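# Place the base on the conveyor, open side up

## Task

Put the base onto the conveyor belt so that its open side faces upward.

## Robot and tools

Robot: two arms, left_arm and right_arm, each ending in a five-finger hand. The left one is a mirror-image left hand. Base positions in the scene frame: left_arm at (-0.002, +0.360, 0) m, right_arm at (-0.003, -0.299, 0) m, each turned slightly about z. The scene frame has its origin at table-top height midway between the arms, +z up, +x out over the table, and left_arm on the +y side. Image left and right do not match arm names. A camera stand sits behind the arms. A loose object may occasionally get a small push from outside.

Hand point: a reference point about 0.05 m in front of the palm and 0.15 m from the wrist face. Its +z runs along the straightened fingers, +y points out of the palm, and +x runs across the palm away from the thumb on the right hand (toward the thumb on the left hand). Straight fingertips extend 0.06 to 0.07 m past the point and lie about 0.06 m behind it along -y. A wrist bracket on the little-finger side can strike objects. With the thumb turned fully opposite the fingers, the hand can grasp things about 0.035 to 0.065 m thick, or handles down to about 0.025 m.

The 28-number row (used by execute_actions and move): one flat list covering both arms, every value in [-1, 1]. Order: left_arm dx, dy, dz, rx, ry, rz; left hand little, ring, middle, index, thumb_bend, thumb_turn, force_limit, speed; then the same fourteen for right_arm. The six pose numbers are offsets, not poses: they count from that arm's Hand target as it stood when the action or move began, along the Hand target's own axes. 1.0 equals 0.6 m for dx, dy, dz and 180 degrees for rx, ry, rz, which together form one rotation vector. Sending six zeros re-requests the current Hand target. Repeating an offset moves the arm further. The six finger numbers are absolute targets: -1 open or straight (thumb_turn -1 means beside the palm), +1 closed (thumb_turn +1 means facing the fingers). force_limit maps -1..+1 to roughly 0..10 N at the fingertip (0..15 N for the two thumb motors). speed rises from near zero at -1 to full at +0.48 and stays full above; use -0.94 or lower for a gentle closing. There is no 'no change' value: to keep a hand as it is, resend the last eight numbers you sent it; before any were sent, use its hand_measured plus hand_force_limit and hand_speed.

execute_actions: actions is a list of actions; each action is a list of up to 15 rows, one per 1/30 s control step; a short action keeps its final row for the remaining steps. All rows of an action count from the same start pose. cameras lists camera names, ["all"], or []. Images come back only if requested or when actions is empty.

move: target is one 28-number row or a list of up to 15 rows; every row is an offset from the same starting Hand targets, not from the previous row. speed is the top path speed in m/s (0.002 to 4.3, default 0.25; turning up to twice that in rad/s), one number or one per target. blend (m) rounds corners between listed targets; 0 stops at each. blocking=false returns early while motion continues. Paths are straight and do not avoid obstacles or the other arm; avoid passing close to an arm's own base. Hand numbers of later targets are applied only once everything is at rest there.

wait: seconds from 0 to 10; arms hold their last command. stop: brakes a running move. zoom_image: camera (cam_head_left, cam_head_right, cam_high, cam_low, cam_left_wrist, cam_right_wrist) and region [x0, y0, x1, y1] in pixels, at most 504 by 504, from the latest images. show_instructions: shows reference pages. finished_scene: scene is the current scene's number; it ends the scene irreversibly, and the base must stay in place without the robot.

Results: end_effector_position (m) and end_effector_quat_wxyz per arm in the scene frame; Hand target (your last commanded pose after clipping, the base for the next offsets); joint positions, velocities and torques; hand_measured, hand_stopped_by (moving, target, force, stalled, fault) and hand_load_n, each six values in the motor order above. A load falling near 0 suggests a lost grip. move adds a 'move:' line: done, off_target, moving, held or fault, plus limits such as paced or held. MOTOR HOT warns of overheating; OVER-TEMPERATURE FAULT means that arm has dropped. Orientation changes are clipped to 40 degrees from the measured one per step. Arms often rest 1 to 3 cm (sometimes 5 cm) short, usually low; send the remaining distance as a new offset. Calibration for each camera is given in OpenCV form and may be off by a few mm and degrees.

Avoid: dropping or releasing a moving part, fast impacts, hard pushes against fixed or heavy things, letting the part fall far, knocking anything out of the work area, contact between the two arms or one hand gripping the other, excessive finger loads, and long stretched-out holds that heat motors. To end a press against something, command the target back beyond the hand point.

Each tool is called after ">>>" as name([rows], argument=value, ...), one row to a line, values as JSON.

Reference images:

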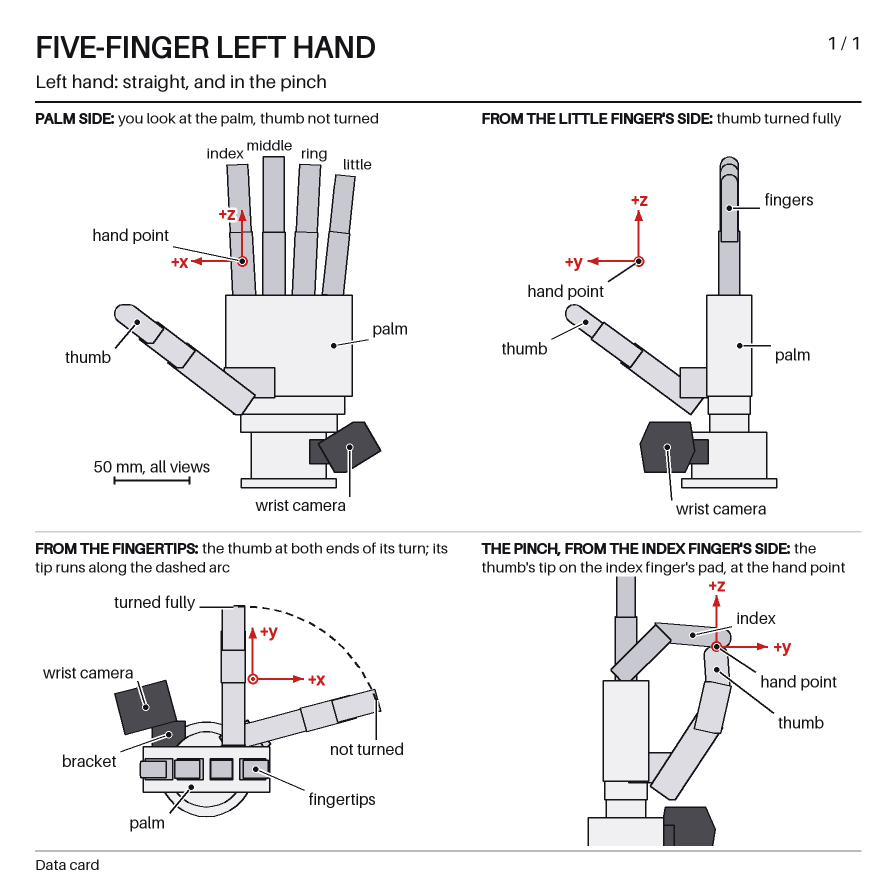

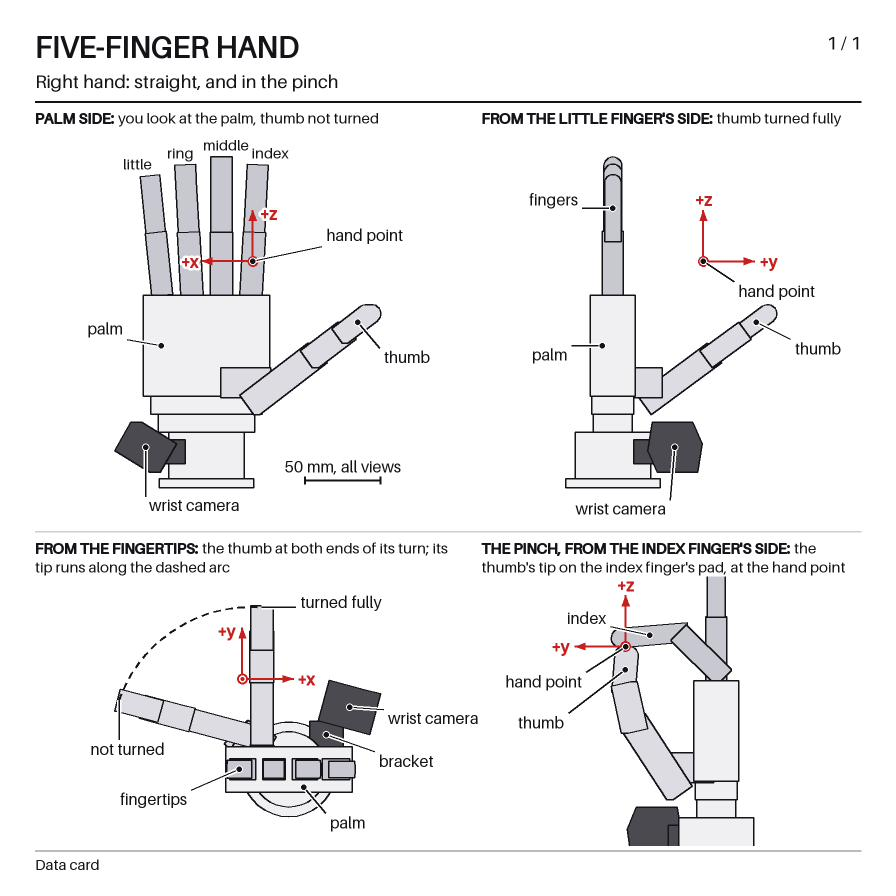

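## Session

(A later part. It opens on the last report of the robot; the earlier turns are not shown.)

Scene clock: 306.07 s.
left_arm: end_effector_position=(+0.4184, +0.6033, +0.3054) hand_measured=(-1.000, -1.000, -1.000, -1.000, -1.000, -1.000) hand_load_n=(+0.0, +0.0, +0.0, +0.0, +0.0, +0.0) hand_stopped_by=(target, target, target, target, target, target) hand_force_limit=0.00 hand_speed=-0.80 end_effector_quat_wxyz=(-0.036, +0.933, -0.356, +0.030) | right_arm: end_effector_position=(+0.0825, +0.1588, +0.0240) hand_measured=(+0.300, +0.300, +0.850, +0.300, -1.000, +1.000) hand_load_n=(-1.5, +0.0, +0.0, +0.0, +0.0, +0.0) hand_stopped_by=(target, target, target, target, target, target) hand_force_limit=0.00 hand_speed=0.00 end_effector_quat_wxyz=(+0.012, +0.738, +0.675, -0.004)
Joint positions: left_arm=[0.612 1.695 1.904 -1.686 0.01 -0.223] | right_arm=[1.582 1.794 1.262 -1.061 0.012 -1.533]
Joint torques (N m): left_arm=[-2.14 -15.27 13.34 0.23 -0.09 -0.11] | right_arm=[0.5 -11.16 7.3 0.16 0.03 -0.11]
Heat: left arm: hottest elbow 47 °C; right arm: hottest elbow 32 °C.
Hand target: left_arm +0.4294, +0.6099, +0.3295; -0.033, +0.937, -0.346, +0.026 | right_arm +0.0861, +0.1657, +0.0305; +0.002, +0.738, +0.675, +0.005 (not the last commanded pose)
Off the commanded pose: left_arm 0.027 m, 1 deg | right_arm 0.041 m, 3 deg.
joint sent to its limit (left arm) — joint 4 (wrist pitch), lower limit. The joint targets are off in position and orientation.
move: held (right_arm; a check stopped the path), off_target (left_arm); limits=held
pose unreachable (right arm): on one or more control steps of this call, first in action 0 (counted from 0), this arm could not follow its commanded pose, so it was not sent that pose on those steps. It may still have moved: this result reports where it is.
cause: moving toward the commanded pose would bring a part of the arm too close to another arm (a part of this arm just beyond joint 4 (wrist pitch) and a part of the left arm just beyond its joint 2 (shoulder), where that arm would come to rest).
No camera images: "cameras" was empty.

>>> move([
  [-0.192, -0.253, -0.018, 0, 0, 0, -1, -1, -1, -1, -1, -1, 0, -0.8, 0, 0, -0.013, 0, 0, 0, 0.3, 0.3, 0.85, 0.3, -1, 1, 0, 0],
  [-0.192, -0.253, -0.018, 0, 0, 0, -1, -1, -1, -1, -1, -1, 0, -0.8, 0.0432, 0.0123, -0.01, 0, 0, 0, 0.3, 0.3, 0.85, 0.3, -1, 1, 0, 0],
], speed=[0.2, 0.05], cameras=["all"])

>>> zoom_image(camera="cam_right_wrist", region=[440, 40, 740, 340])

>>> zoom_image(camera="cam_high", region=[410, 150, 530, 250])

Scene clock: 320.67 s.
left_arm: end_effector_position=(+0.4370, +0.7904, +0.3270) hand_measured=(-1.000, -1.000, -1.000, -1.000, -1.000, -1.000) hand_load_n=(+0.0, +0.0, +0.0, -0.5, +0.0, +0.0) hand_stopped_by=(target, target, target, target, target, target) hand_force_limit=0.00 hand_speed=-0.80 end_effector_quat_wxyz=(-0.127, +0.935, -0.322, +0.075) | right_arm: end_effector_position=(+0.0836, +0.1647, +0.0259) hand_measured=(+0.300, +0.300, +0.850, +0.300, -1.000, +1.000) hand_load_n=(+0.0, +0.0, +0.0, +0.0, +0.0, +0.0) hand_stopped_by=(target, target, target, target, target, target) hand_force_limit=0.00 hand_speed=0.00 end_effector_quat_wxyz=(+0.016, +0.738, +0.675, -0.013)
Joint positions: left_arm=[0.839 2.001 2.412 -1.689 0.04 -0.068] | right_arm=[1.577 1.817 1.3 -1.095 0.004 -1.537]
Joint torques (N m): left_arm=[-1.79 -19.43 13.14 0.68 0 0.2] | right_arm=[-0.67 -9.52 11.33 -0.18 0.04 -0.22]
Heat: left arm: hottest elbow 47 °C; right arm: hottest elbow 30 °C.
Hand target: left_arm +0.4393, +0.7995, +0.3493; -0.033, +0.937, -0.346, +0.026 | right_arm +0.0957, +0.1908, +0.0367; +0.002, +0.738, +0.675, +0.005
Off the commanded pose: left_arm 0.024 m, 12 deg | right_arm 0.031 m, 3 deg.
joint sent to its limit (left arm) — joint 4 (wrist pitch), lower limit. The joint targets are off in position and orientation.
move: off_target (left_arm, right_arm)
camera_calibration:
cam_left_wrist: T_world_to_cam=[[0.782422, 0.546942, 0.297774, -0.870751], [0.401288, -0.808458, 0.430539, 0.328016], [0.476218, -0.21737, -0.852037, 0.362443], [0, 0, 0, 1]] pos_world=[0.377065, 0.820222, 0.426878]
cam_right_wrist: T_world_to_cam=[[0.984387, 0.173385, 0.0303191, -0.111717], [0.135565, -0.856696, 0.49769, 0.124226], [0.112266, -0.485809, -0.866825, 0.21282], [0, 0, 0, 1]] pos_world=[0.0692398, 0.229183, 0.126039]

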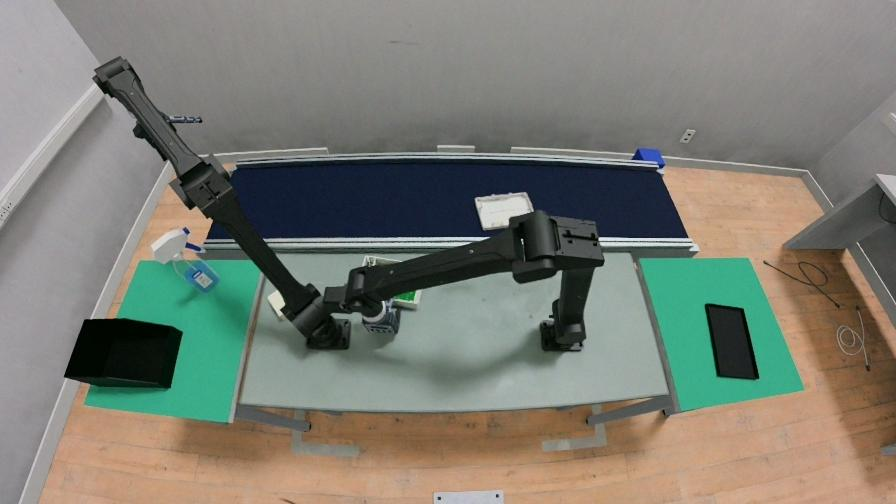

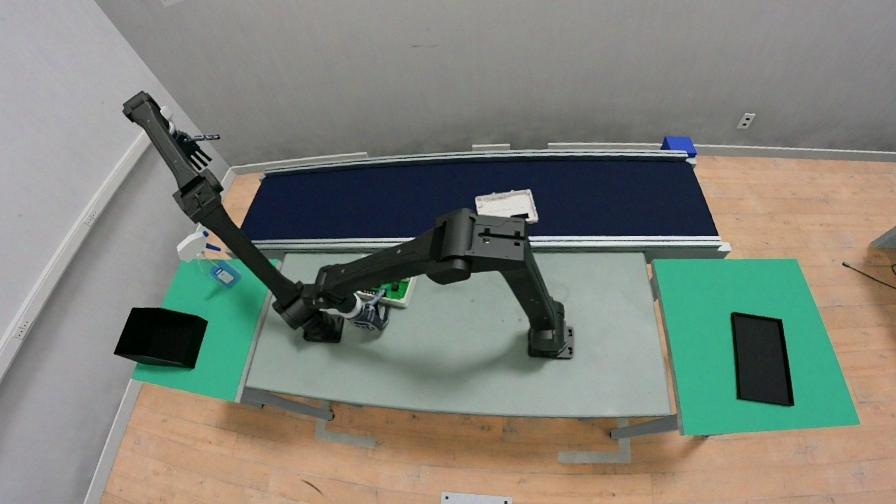

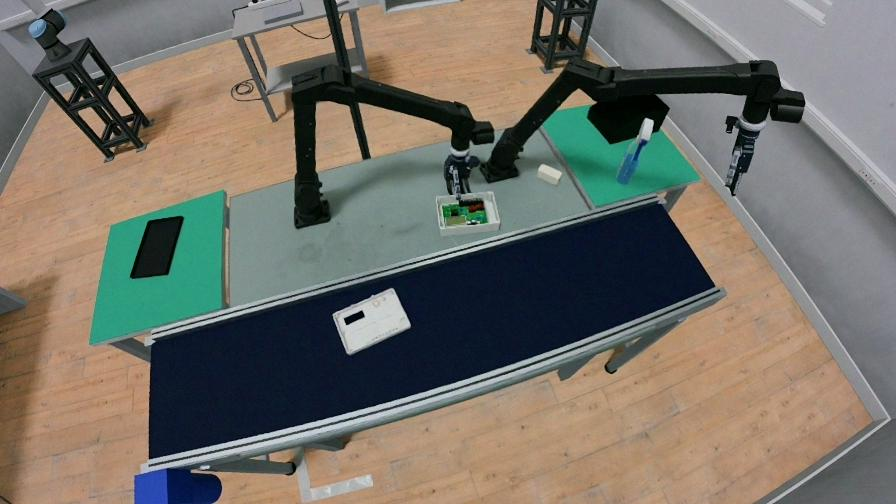

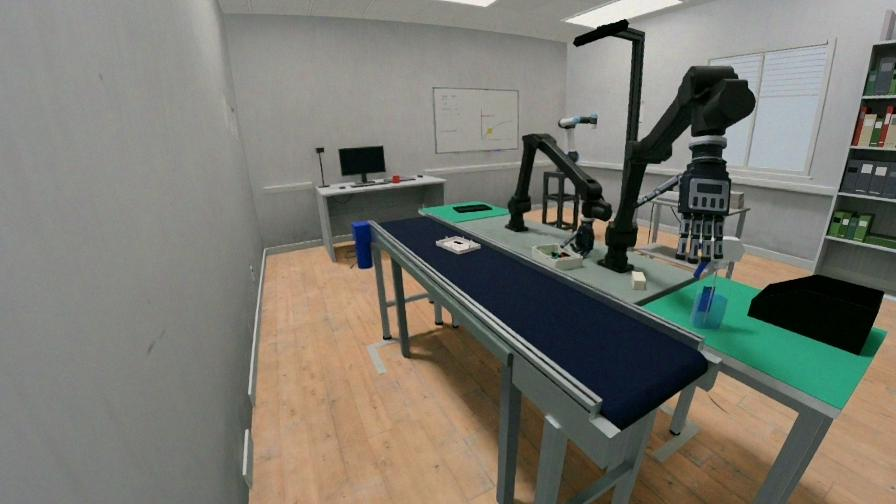

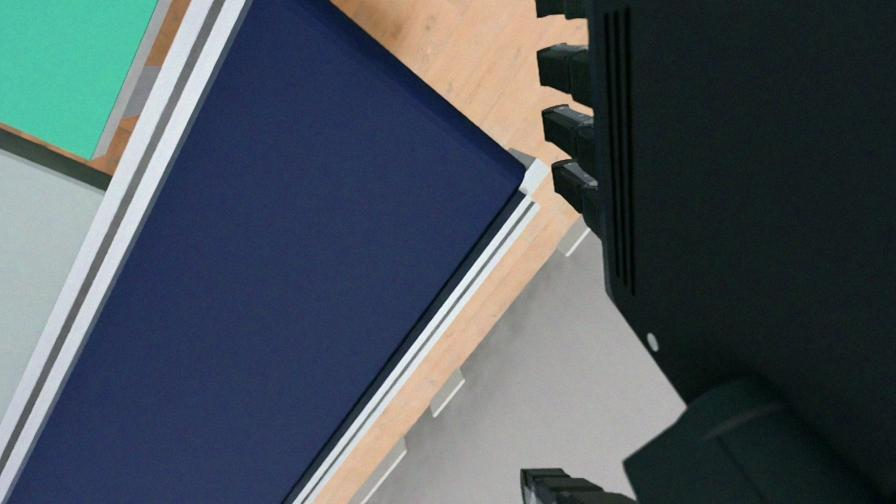

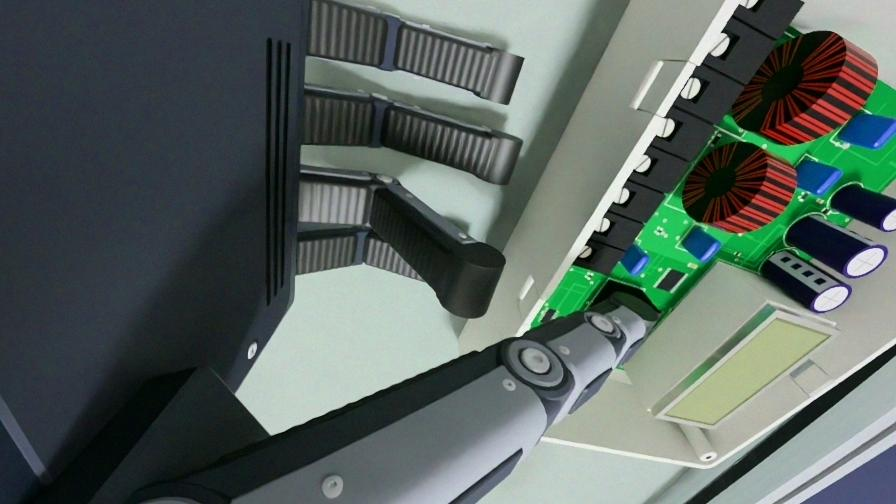

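Scaled by 1.680 from the camera's 896x504 image, which has a finer 1280x720 frame.

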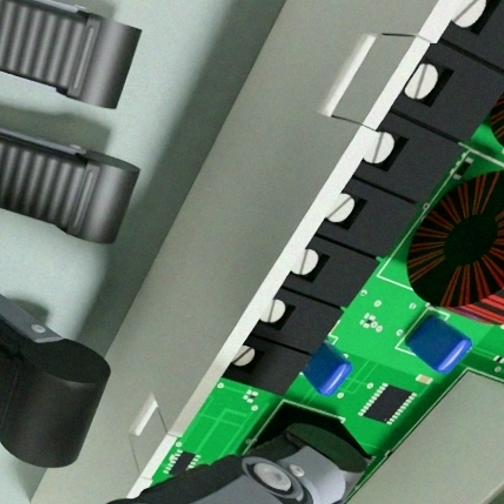

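Scaled by 4.200 from the camera's 896x504 image, which has a finer 1280x720 frame.

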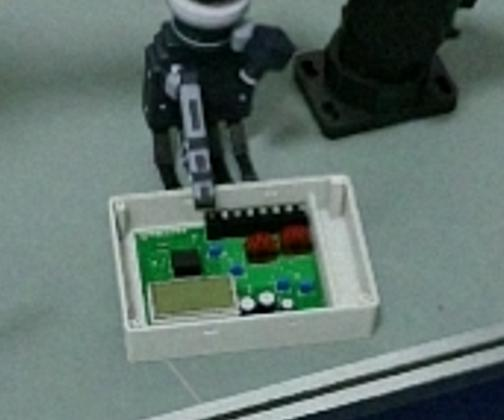

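>>> move(target=[0, 0, 0, 0, 0, 0, -1, -1, -1, -1, -1, -1, 0, -0.8, 0.017, 0, 0, 0, 0, 0, 0.3, 0.3, 0.85, 0.3, -1, 1, 0, 0], speed=0.05, cameras=[])

Scene clock: 325.70 s.
left_arm: end_effector_position=(+0.4370, +0.7904, +0.3270) hand_measured=(-1.000, -1.000, -1.000, -1.000, -1.000, -1.000) hand_load_n=(+0.0, +0.0, +0.0, +0.0, +0.0, +0.0) hand_stopped_by=(target, target, target, target, target, target) hand_force_limit=0.00 hand_speed=-0.80 end_effector_quat_wxyz=(-0.127, +0.935, -0.322, +0.075) | right_arm: end_effector_position=(+0.0848, +0.1742, +0.0258) hand_measured=(+0.300, +0.300, +0.850, +0.300, -1.000, +1.000) hand_load_n=(-0.5, +0.0, +0.0, +0.0, +0.0, +0.0) hand_stopped_by=(target, target, target, target, target, target) hand_force_limit=0.00 hand_speed=0.00 end_effector_quat_wxyz=(+0.017, +0.738, +0.674, -0.014)
Joint positions: left_arm=[0.839 2.001 2.412 -1.689 0.04 -0.068] | right_arm=[1.575 1.84 1.334 -1.107 0.004 -1.537]
Joint torques (N m): left_arm=[-1.79 -19.49 13.15 0.66 -0.01 0.19] | right_arm=[-0.67 -9.82 11.41 -0.14 0.04 -0.22]
Heat: left arm: hottest elbow 45 °C; right arm: hottest elbow 31 °C.
Hand target: left_arm +0.4393, +0.7995, +0.3493; -0.033, +0.937, -0.346, +0.026 | right_arm +0.0966, +0.2010, +0.0368; +0.002, +0.738, +0.675, +0.005
Off the commanded pose: left_arm 0.024 m, 12 deg | right_arm 0.031 m, 3 deg.
joint sent to its limit (left arm) — joint 4 (wrist pitch), lower limit. The joint targets are off in position and orientation.
move: off_target (left_arm, right_arm)
No camera images: "cameras" was empty.

>>> move(target=[0, 0, 0, 0, 0, 0, -1, -1, -1, -1, -1, -1, 0, -0.8, 0.02, 0.004, -0.007, 0, 0.012, 0, 0.3, 0.3, 0.85, 0.3, -1, 1, 0, 0], speed=0.05, cameras=["cam_right_wrist", "cam_high"])

>>> zoom_image(camera="cam_right_wrist", region=[440, 40, 740, 340])

>>> zoom_image(camera="cam_high", region=[410, 150, 530, 250])

Scene clock: 331.33 s.
left_arm: end_effector_position=(+0.4370, +0.7904, +0.3270) hand_measured=(-1.000, -1.000, -1.000, -1.000, -1.000, -1.000) hand_load_n=(+0.0, +0.0, +0.0, +0.0, -0.5, +0.0) hand_stopped_by=(target, target, target, target, target, target) hand_force_limit=0.00 hand_speed=-0.80 end_effector_quat_wxyz=(-0.127, +0.935, -0.322, +0.075) | right_arm: end_effector_position=(+0.0930, +0.1813, +0.0288) hand_measured=(+0.300, +0.300, +0.850, +0.300, -1.000, +1.000) hand_load_n=(+0.0, +0.0, +0.0, +0.0, -0.5, +0.5) hand_stopped_by=(target, target, target, target, target, target) hand_force_limit=0.00 hand_speed=0.00 end_effector_quat_wxyz=(+0.010, +0.741, +0.671, -0.007)
Joint positions: left_arm=[0.839 2.001 2.412 -1.689 0.04 -0.068] | right_arm=[1.56 1.842 1.347 -1.099 0.004 -1.544]
Joint torques (N m): left_arm=[-1.73 -19.43 13.14 0.66 0 0.19] | right_arm=[-0.56 -10.29 11.41 0.54 0.05 -0.2]
Heat: left arm: hottest elbow 44 °C; right arm: hottest elbow 32 °C.
Hand target: left_arm +0.4393, +0.7995, +0.3493; -0.033, +0.937, -0.346, +0.026 | right_arm +0.1000, +0.2127, +0.0410; -0.010, +0.738, +0.675, +0.019
Off the commanded pose: left_arm 0.024 m, 12 deg | right_arm 0.034 m, 4 deg.
joint sent to its limit (left arm) — joint 4 (wrist pitch), lower limit. The joint targets are off in position and orientation.
move: off_target (left_arm, right_arm)
camera_calibration:
cam_right_wrist: T_world_to_cam=[[0.985914, 0.163692, 0.0343199, -0.12245], [0.127151, -0.866886, 0.482018, 0.138797], [0.108654, -0.470865, -0.875489, 0.220186], [0, 0, 0, 1]] pos_world=[0.0791535, 0.244043, 0.13007]
Images, in order (width x height): cam_high 896x504, cam_right_wrist 896x504.

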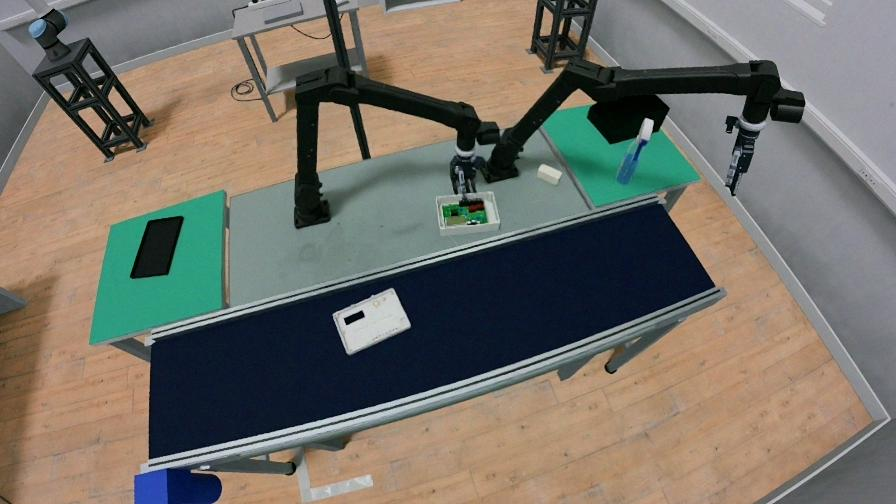

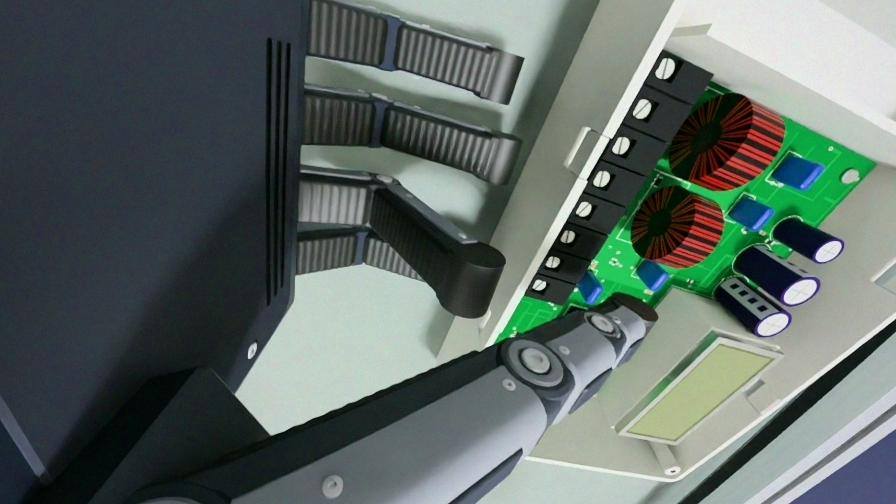

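Scaled by 1.680 from the camera's 896x504 image, which has a finer 1280x720 frame.

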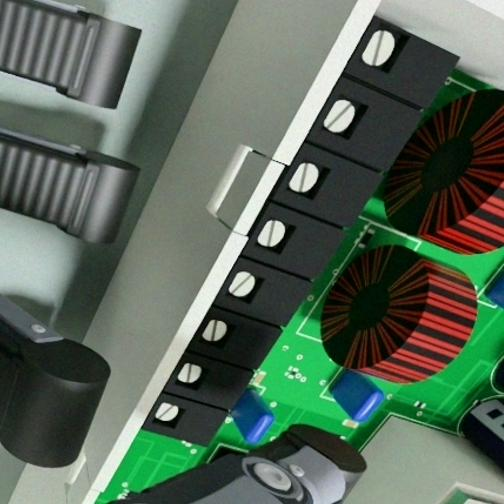

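Scaled by 4.200 from the camera's 896x504 image, which has a finer 1280x720 frame.

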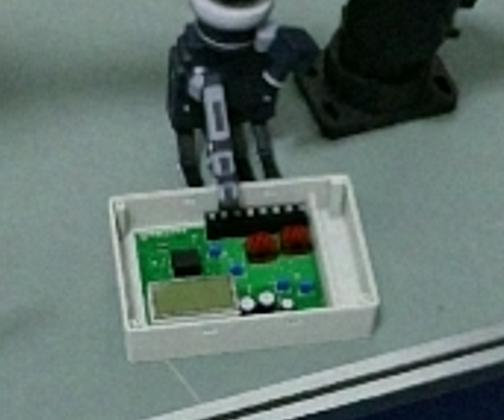

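>>> move(target=[0, 0, 0, 0, 0, 0, -1, -1, -1, -1, -1, -1, 0, -0.8, 0, 0, 0, 0, 0, 0, 0.3, 0.3, 0.85, 0.3, 0.4, 1, 0.2, -0.8], speed=0.05, cameras=["cam_right_wrist", "cam_high", "cam_head_left"])

>>> zoom_image(camera="cam_high", region=[410, 150, 530, 250])

Scene clock: 341.03 s.
left_arm: end_effector_position=(+0.4370, +0.7904, +0.3270) hand_measured=(-1.000, -1.000, -1.000, -1.000, -1.000, -1.000) hand_load_n=(+0.0, +0.0, +0.0, +0.0, +0.0, +0.0) hand_stopped_by=(target, target, target, target, target, target) hand_force_limit=0.00 hand_speed=-0.80 end_effector_quat_wxyz=(-0.127, +0.935, -0.322, +0.075) | right_arm: end_effector_position=(+0.0973, +0.1811, +0.0296) hand_measured=(+0.300, +0.300, +0.850, +0.300, -0.518, +1.000) hand_load_n=(+0.0, +0.0, -0.5, +0.0, +8.5, +2.0) hand_stopped_by=(target, target, target, target, force, target) hand_force_limit=0.20 hand_speed=-0.80 end_effector_quat_wxyz=(+0.015, +0.741, +0.672, -0.002)
Joint positions: left_arm=[0.839 2.001 2.412 -1.689 0.04 -0.068] | right_arm=[1.557 1.842 1.347 -1.099 0.018 -1.549]
Joint torques (N m): left_arm=[-1.79 -19.49 13.14 0.68 0 0.19] | right_arm=[-0.26 -10.29 11.43 0.54 -0.01 -0.2]
Heat: left arm: hottest elbow 43 °C; right arm: hottest elbow 34 °C.
Hand target: left_arm +0.4393, +0.7995, +0.3493; -0.033, +0.937, -0.346, +0.026 | right_arm +0.1000, +0.2127, +0.0410; -0.010, +0.738, +0.675, +0.019
Off the commanded pose: left_arm 0.024 m, 12 deg | right_arm 0.034 m, 4 deg.
joint sent to its limit (left arm) — joint 4 (wrist pitch), lower limit. The joint targets are off in position and orientation.
move: off_target (left_arm, right_arm)
camera_calibration:
cam_right_wrist: T_world_to_cam=[[0.985037, 0.165642, 0.0475793, -0.127409], [0.122242, -0.866148, 0.484608, 0.13795], [0.121482, -0.471541, -0.873436, 0.219184], [0, 0, 0, 1]] pos_world=[0.0820125, 0.243943, 0.130654]
Images, in order (width x height): cam_head_left 896x504, cam_high 896x504, cam_right_wrist 896x504.

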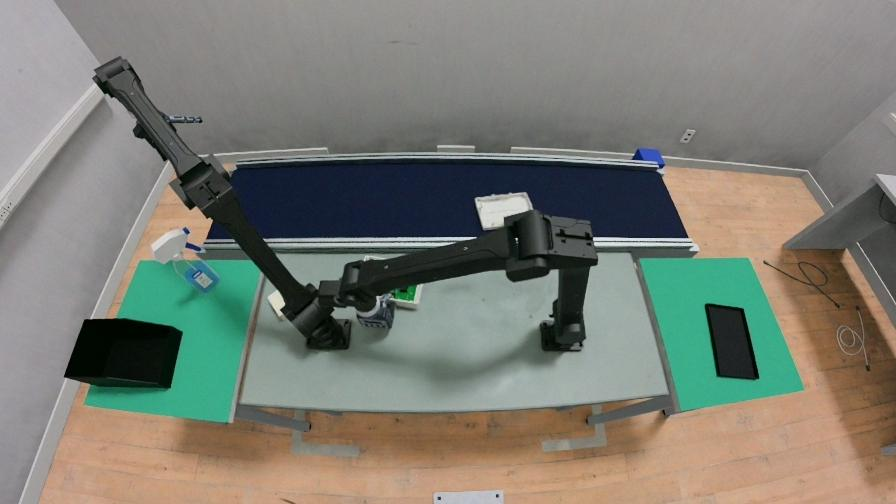

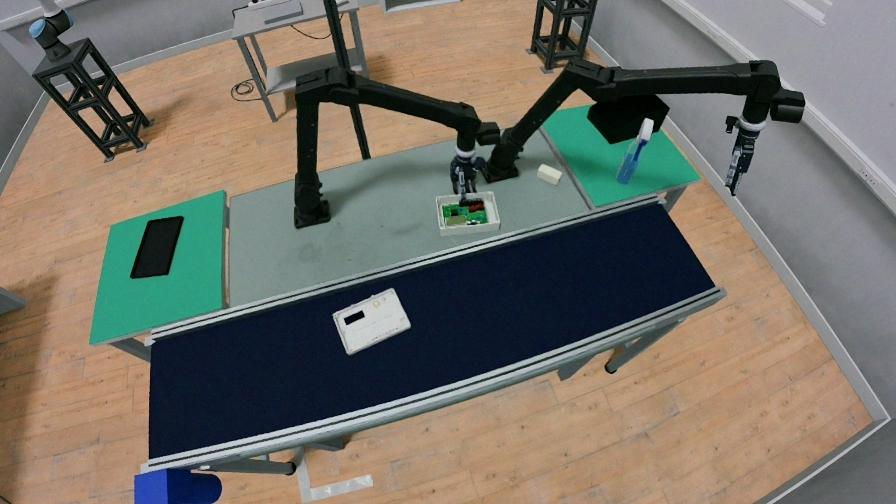

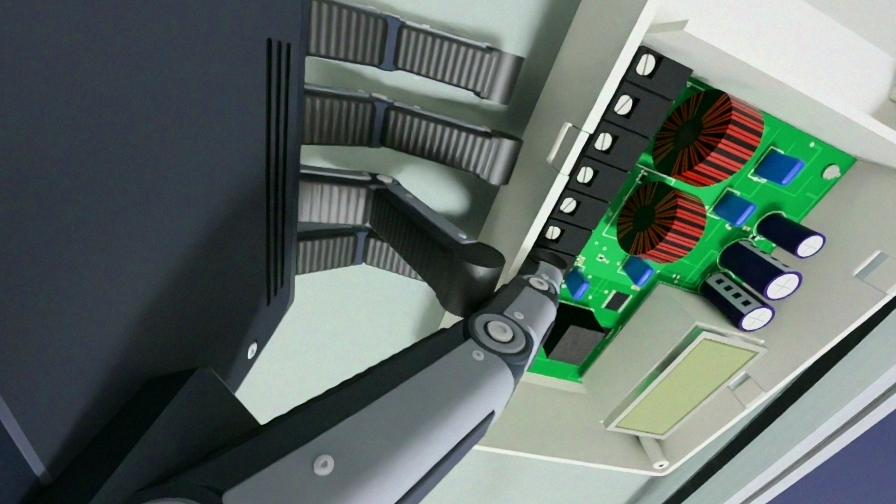

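Scaled by 4.200 from the camera's 896x504 image, which has a finer 1280x720 frame.

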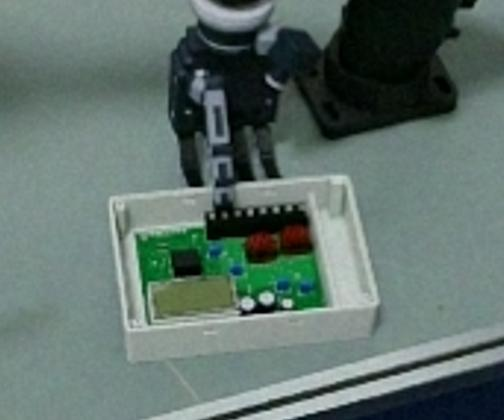

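>>> move([
  [0, 0, 0, 0, 0, 0, -1, -1, -1, -1, -1, -1, 0, -0.8, 0, 0, 0, 0, 0, 0, 0.3, 0.3, 0.85, 0.3, 0.45, 1, 0.5, -0.8],
  [0, 0, 0, 0, 0, 0, -1, -1, -1, -1, -1, -1, 0, -0.8, 0, 0, -0.05, 0, 0, 0, 0.3, 0.3, 0.85, 0.3, 0.45, 1, 0.5, -0.8],
], speed=0.05, cameras=["cam_right_wrist", "cam_high", "cam_low"])

>>> zoom_image(camera="cam_high", region=[410, 150, 530, 250])

>>> zoom_image(camera="cam_low", region=[500, 180, 660, 300])

Scene clock: 352.13 s.
left_arm: end_effector_position=(+0.4370, +0.7904, +0.3270) hand_measured=(-1.000, -1.000, -1.000, -1.000, -1.000, -1.000) hand_load_n=(+0.0, +0.0, +0.0, +0.0, +0.0, +0.0) hand_stopped_by=(target, target, target, target, target, target) hand_force_limit=0.00 hand_speed=-0.80 end_effector_quat_wxyz=(-0.127, +0.935, -0.322, +0.075) | right_arm: end_effector_position=(+0.0952, +0.1825, +0.0411) hand_measured=(+0.300, +0.300, +0.850, +0.300, -0.506, +1.000) hand_load_n=(+0.0, +0.0, -0.5, +0.0, +11.0, +3.0) hand_stopped_by=(target, target, target, target, force, target) hand_force_limit=0.50 hand_speed=-0.80 end_effector_quat_wxyz=(+0.016, +0.742, +0.671, -0.012)
Joint positions: left_arm=[0.839 2.001 2.412 -1.689 0.04 -0.068] | right_arm=[1.557 1.842 1.381 -1.15 0.007 -1.546]
Joint torques (N m): left_arm=[-1.79 -19.43 13.14 0.68 0 0.19] | right_arm=[-0.21 -12.86 11.63 -0.32 -0.02 -0.19]
Heat: left arm: hottest elbow 42 °C; right arm: hottest elbow 35 °C.
Hand target: left_arm +0.4393, +0.7995, +0.3493; -0.033, +0.937, -0.346, +0.026 | right_arm +0.0996, +0.2114, +0.0710; -0.010, +0.738, +0.675, +0.019
Off the commanded pose: left_arm 0.024 m, 12 deg | right_arm 0.042 m, 5 deg.
joint sent to its limit (left arm) — joint 4 (wrist pitch), lower limit. The joint targets are off in position and orientation.
move: off_target (left_arm, right_arm)
camera_calibration:
cam_right_wrist: T_world_to_cam=[[0.986092, 0.162842, 0.0332322, -0.125138], [0.125059, -0.858714, 0.496962, 0.131681], [0.109463, -0.485894, -0.867136, 0.233666], [0, 0, 0, 1]] pos_world=[0.0813513, 0.246991, 0.141338]
Images, in order (width x height): cam_high 896x504, cam_low 896x504, cam_right_wrist 896x504.

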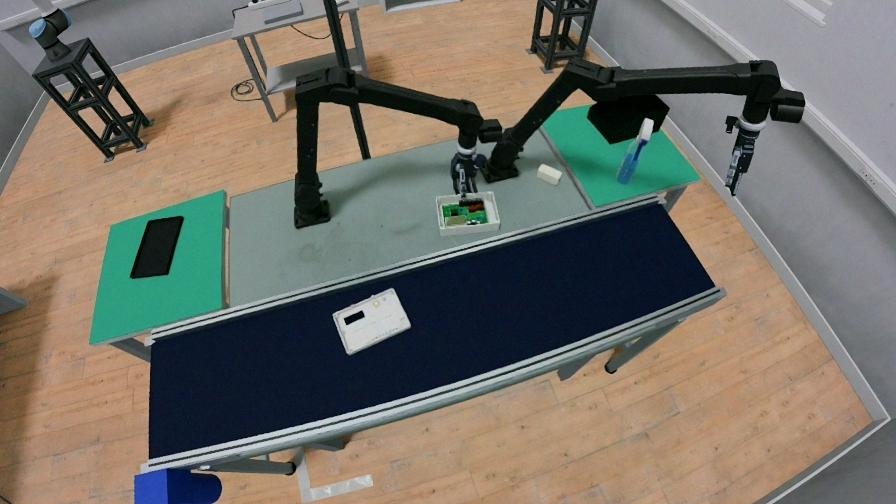

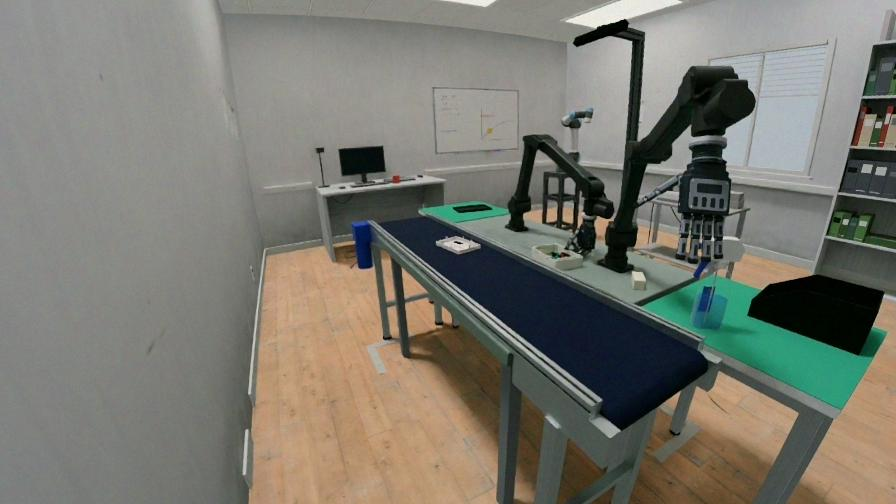

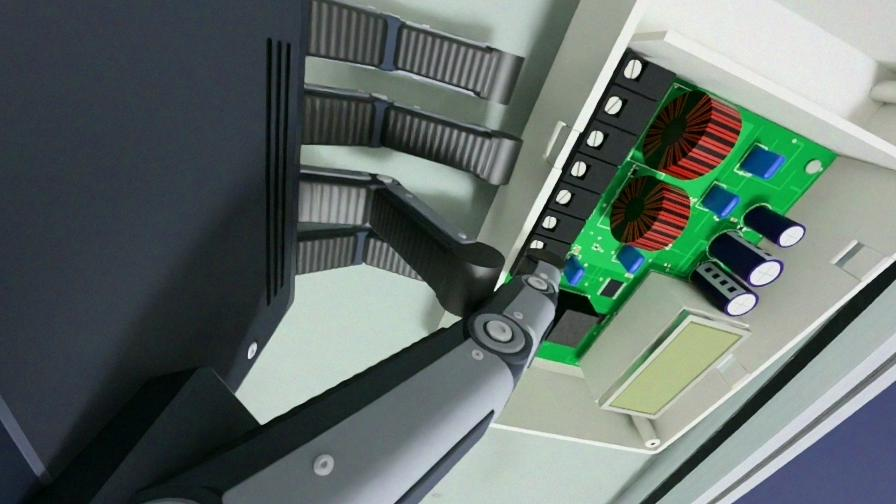

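Scaled by 4.200 from the camera's 896x504 image, which has a finer 1280x720 frame.

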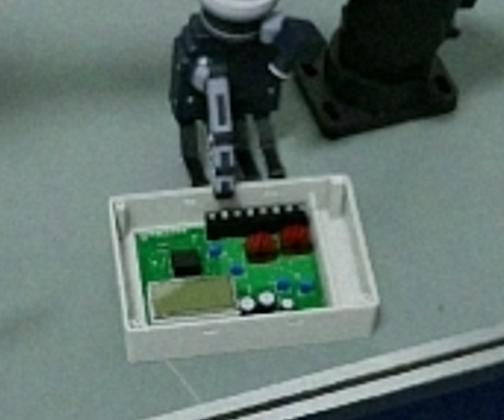

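Scaled by 3.150 from the camera's 896x504 image, which has a finer 1280x720 frame.

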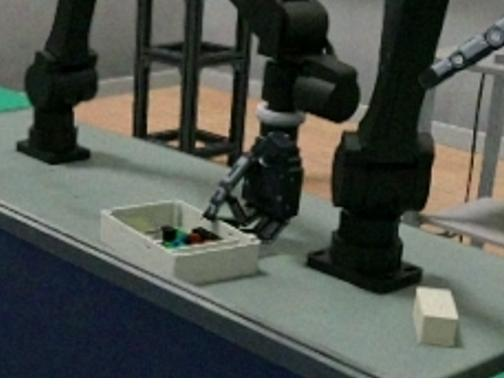

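>>> move([
  [-0.045, 0.566, 0.035, 0, 0, 0, -1, -1, -1, -1, -1, -1, 0, -0.8, 0, 0, 0, 0, 0, 0, 0.3, 0.3, 0.85, 0.3, -1, 1, 0.2, -0.2],
  [-0.368, 0.6235, 0.022, 0, 0, -0.25, -1, -1, -1, -1, -1, -1, 0, -0.8, -0.029, -0.012, -0.135, 0, 0, 0, 0.3, 0.3, 0.85, 0.3, -1, 1, 0.2, -0.2],
  [-0.557, 0.477, -0.004, 0, 0, -0.3, -1, -1, -1, -1, -1, -1, 0, -0.8, -0.029, -0.012, -0.135, 0, 0, 0, 0.3, 0.3, 0.3, 0.3, -1, 1, 0.2, -0.2],
], speed=[0.15, 0.25, 0.25], blend=[0, 0.04, 0], cameras=["all"])

Scene clock: 413.33 s.
left_arm: end_effector_position=(+0.3536, +0.6998, +0.3116) hand_measured=(-1.000, -1.000, -1.000, -1.000, -1.000, -1.000) hand_load_n=(+0.0, +0.0, +0.0, +0.0, +0.0, +0.0) hand_stopped_by=(target, target, target, target, target, target) hand_force_limit=0.00 hand_speed=-0.80 end_effector_quat_wxyz=(-0.075, +0.939, -0.332, +0.051) | right_arm: end_effector_position=(+0.0953, +0.1827, +0.0411) hand_measured=(+0.300, +0.300, +0.850, +0.300, -1.000, +1.000) hand_load_n=(+0.0, +0.0, +0.0, +0.0, +0.0, +0.0) hand_stopped_by=(target, target, target, target, target, target) hand_force_limit=0.20 hand_speed=-0.20 end_effector_quat_wxyz=(+0.016, +0.741, +0.672, -0.012)
Joint positions: left_arm=[0.841 1.672 1.895 -1.616 0.039 -0.047] | right_arm=[1.557 1.842 1.381 -1.15 0.007 -1.549]
Joint torques (N m): left_arm=[-1.85 -14.8 10.89 0.79 -0.03 0.04] | right_arm=[-0.15 -12.98 11.47 -0.29 0 -0.19]
Heat: left arm: hottest elbow 42 °C; right arm: hottest elbow 37 °C.
Hand target: left_arm +0.3576, +0.7084, +0.3219; -0.091, +0.937, -0.331, +0.060 (not the last commanded pose) | right_arm +0.0995, +0.2108, +0.0712; -0.010, +0.738, +0.675, +0.019 (not the last commanded pose)
Off the commanded pose: left_arm 0.367 m, 53 deg | right_arm 0.111 m, 5 deg.
move: held (left_arm; a check stopped the path), off_target (right_arm; braked when a check withheld steps of left_arm); path passed 0 of 3 targets; target 3's new numbers were not sent; limits=held
pose unreachable (left arm): on one or more control steps of this call, first in action 0 (counted from 0), this arm could not follow its commanded pose, so it was not sent that pose on those steps. It may still have moved: this result reports where it is.
cause: moving toward the commanded pose would bring a part of the arm too close to another arm (a part of this arm just beyond joint 2 (shoulder) and a part of the right arm just beyond its joint 4 (wrist pitch), along the way the arms are being sent, or toward where that arm still pushes).
camera_calibration:
cam_left_wrist: T_world_to_cam=[[0.812437, 0.55162, 0.188844, -0.73119], [0.422187, -0.77996, 0.461975, 0.257628], [0.402126, -0.295598, -0.866555, 0.454809], [0, 0, 0, 1]] pos_world=[0.302388, 0.738719, 0.41318]
cam_right_wrist: T_world_to_cam=[[0.985593, 0.165864, 0.0330998, -0.125737], [0.127756, -0.858321, 0.496954, 0.131463], [0.110837, -0.485565, -0.867146, 0.233533], [0, 0, 0, 1]] pos_world=[0.0812462, 0.247088, 0.141338]

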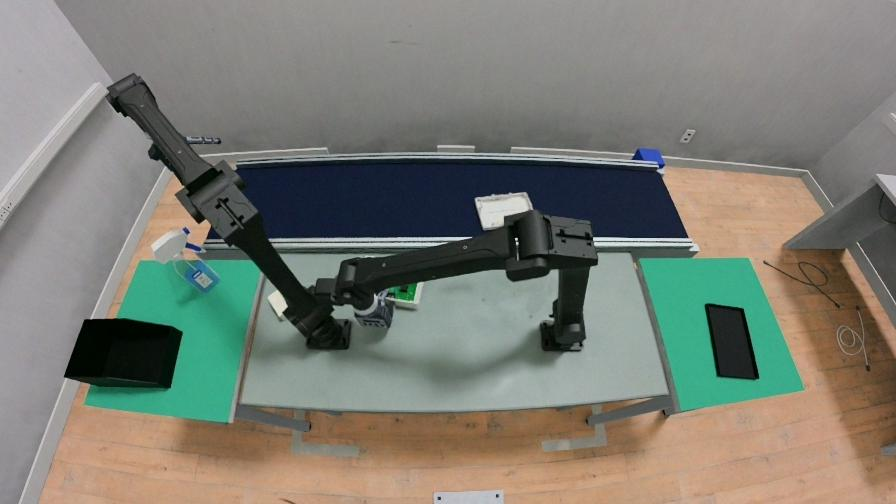

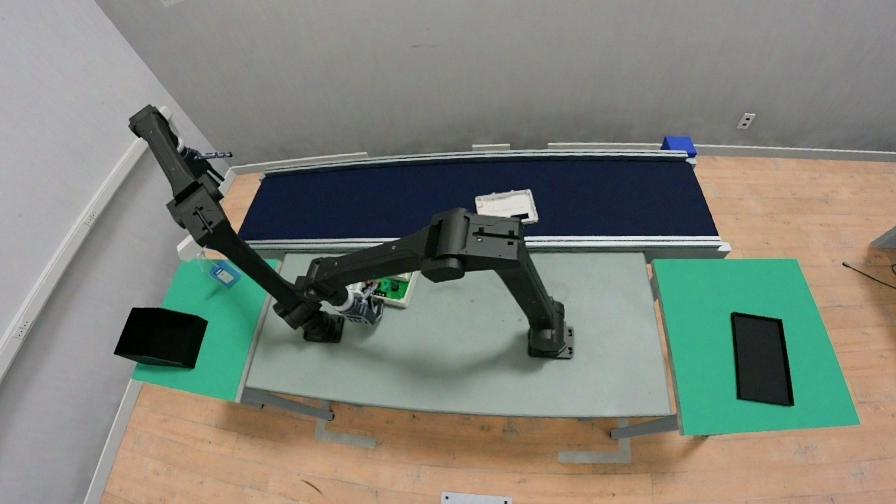

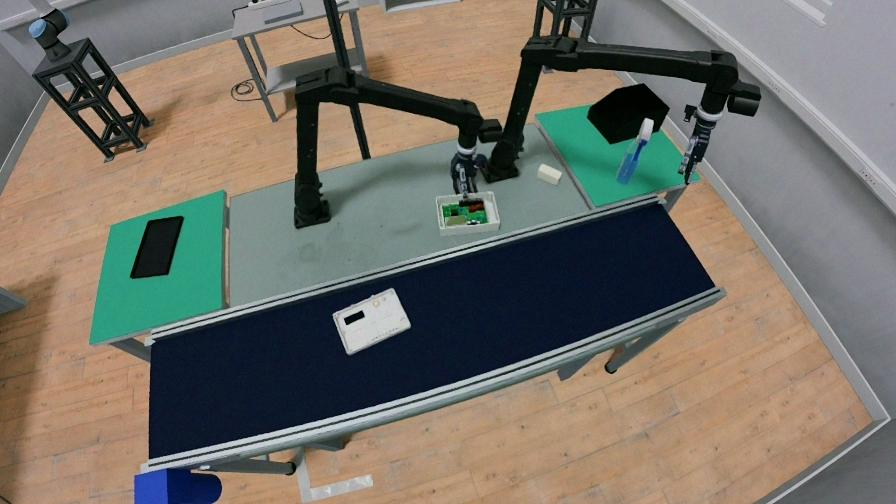

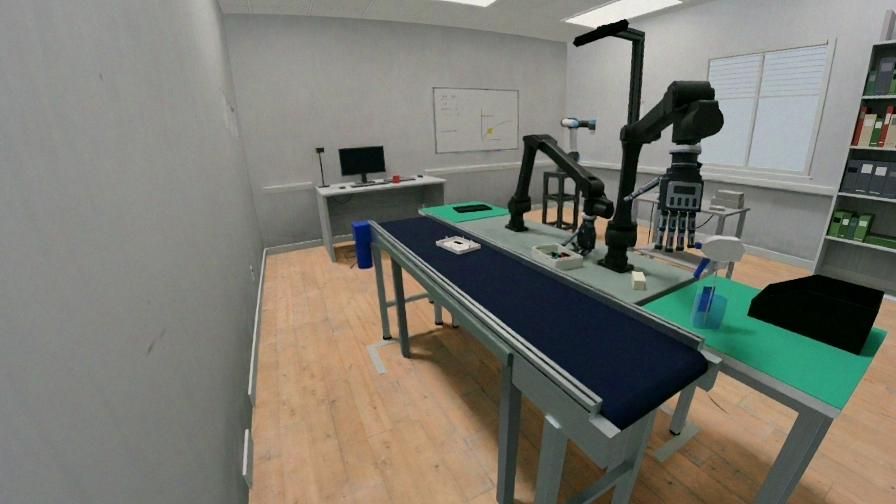

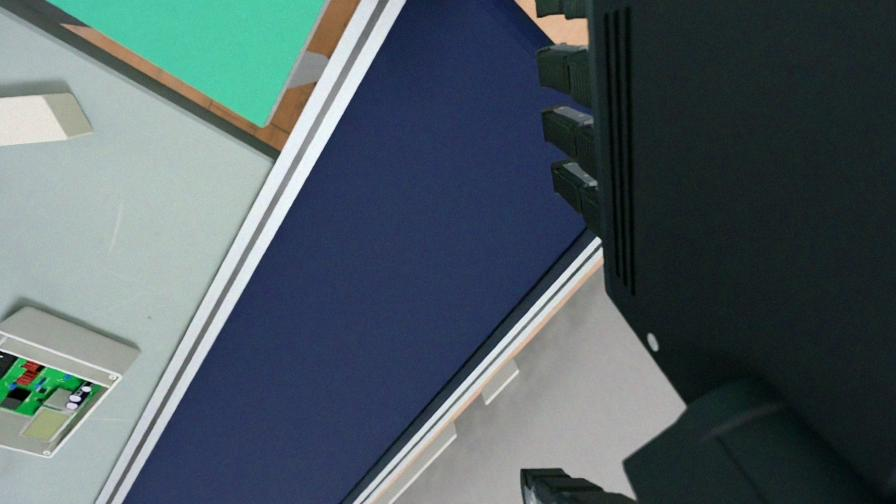

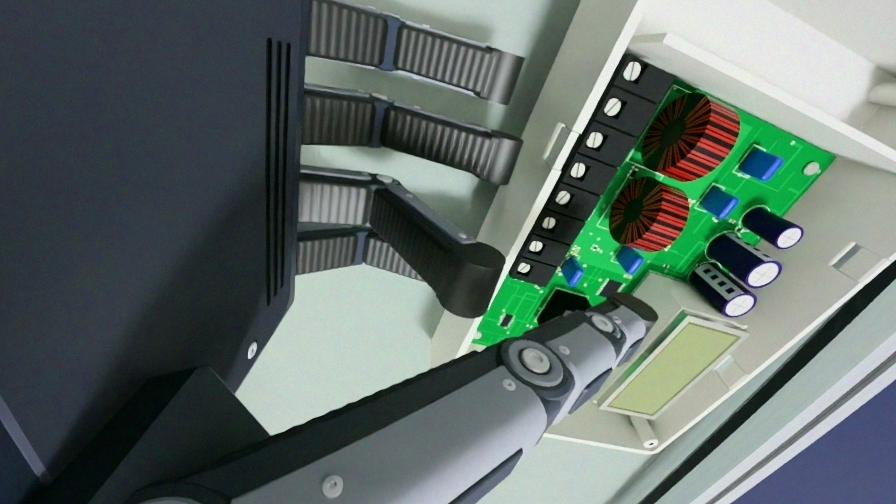

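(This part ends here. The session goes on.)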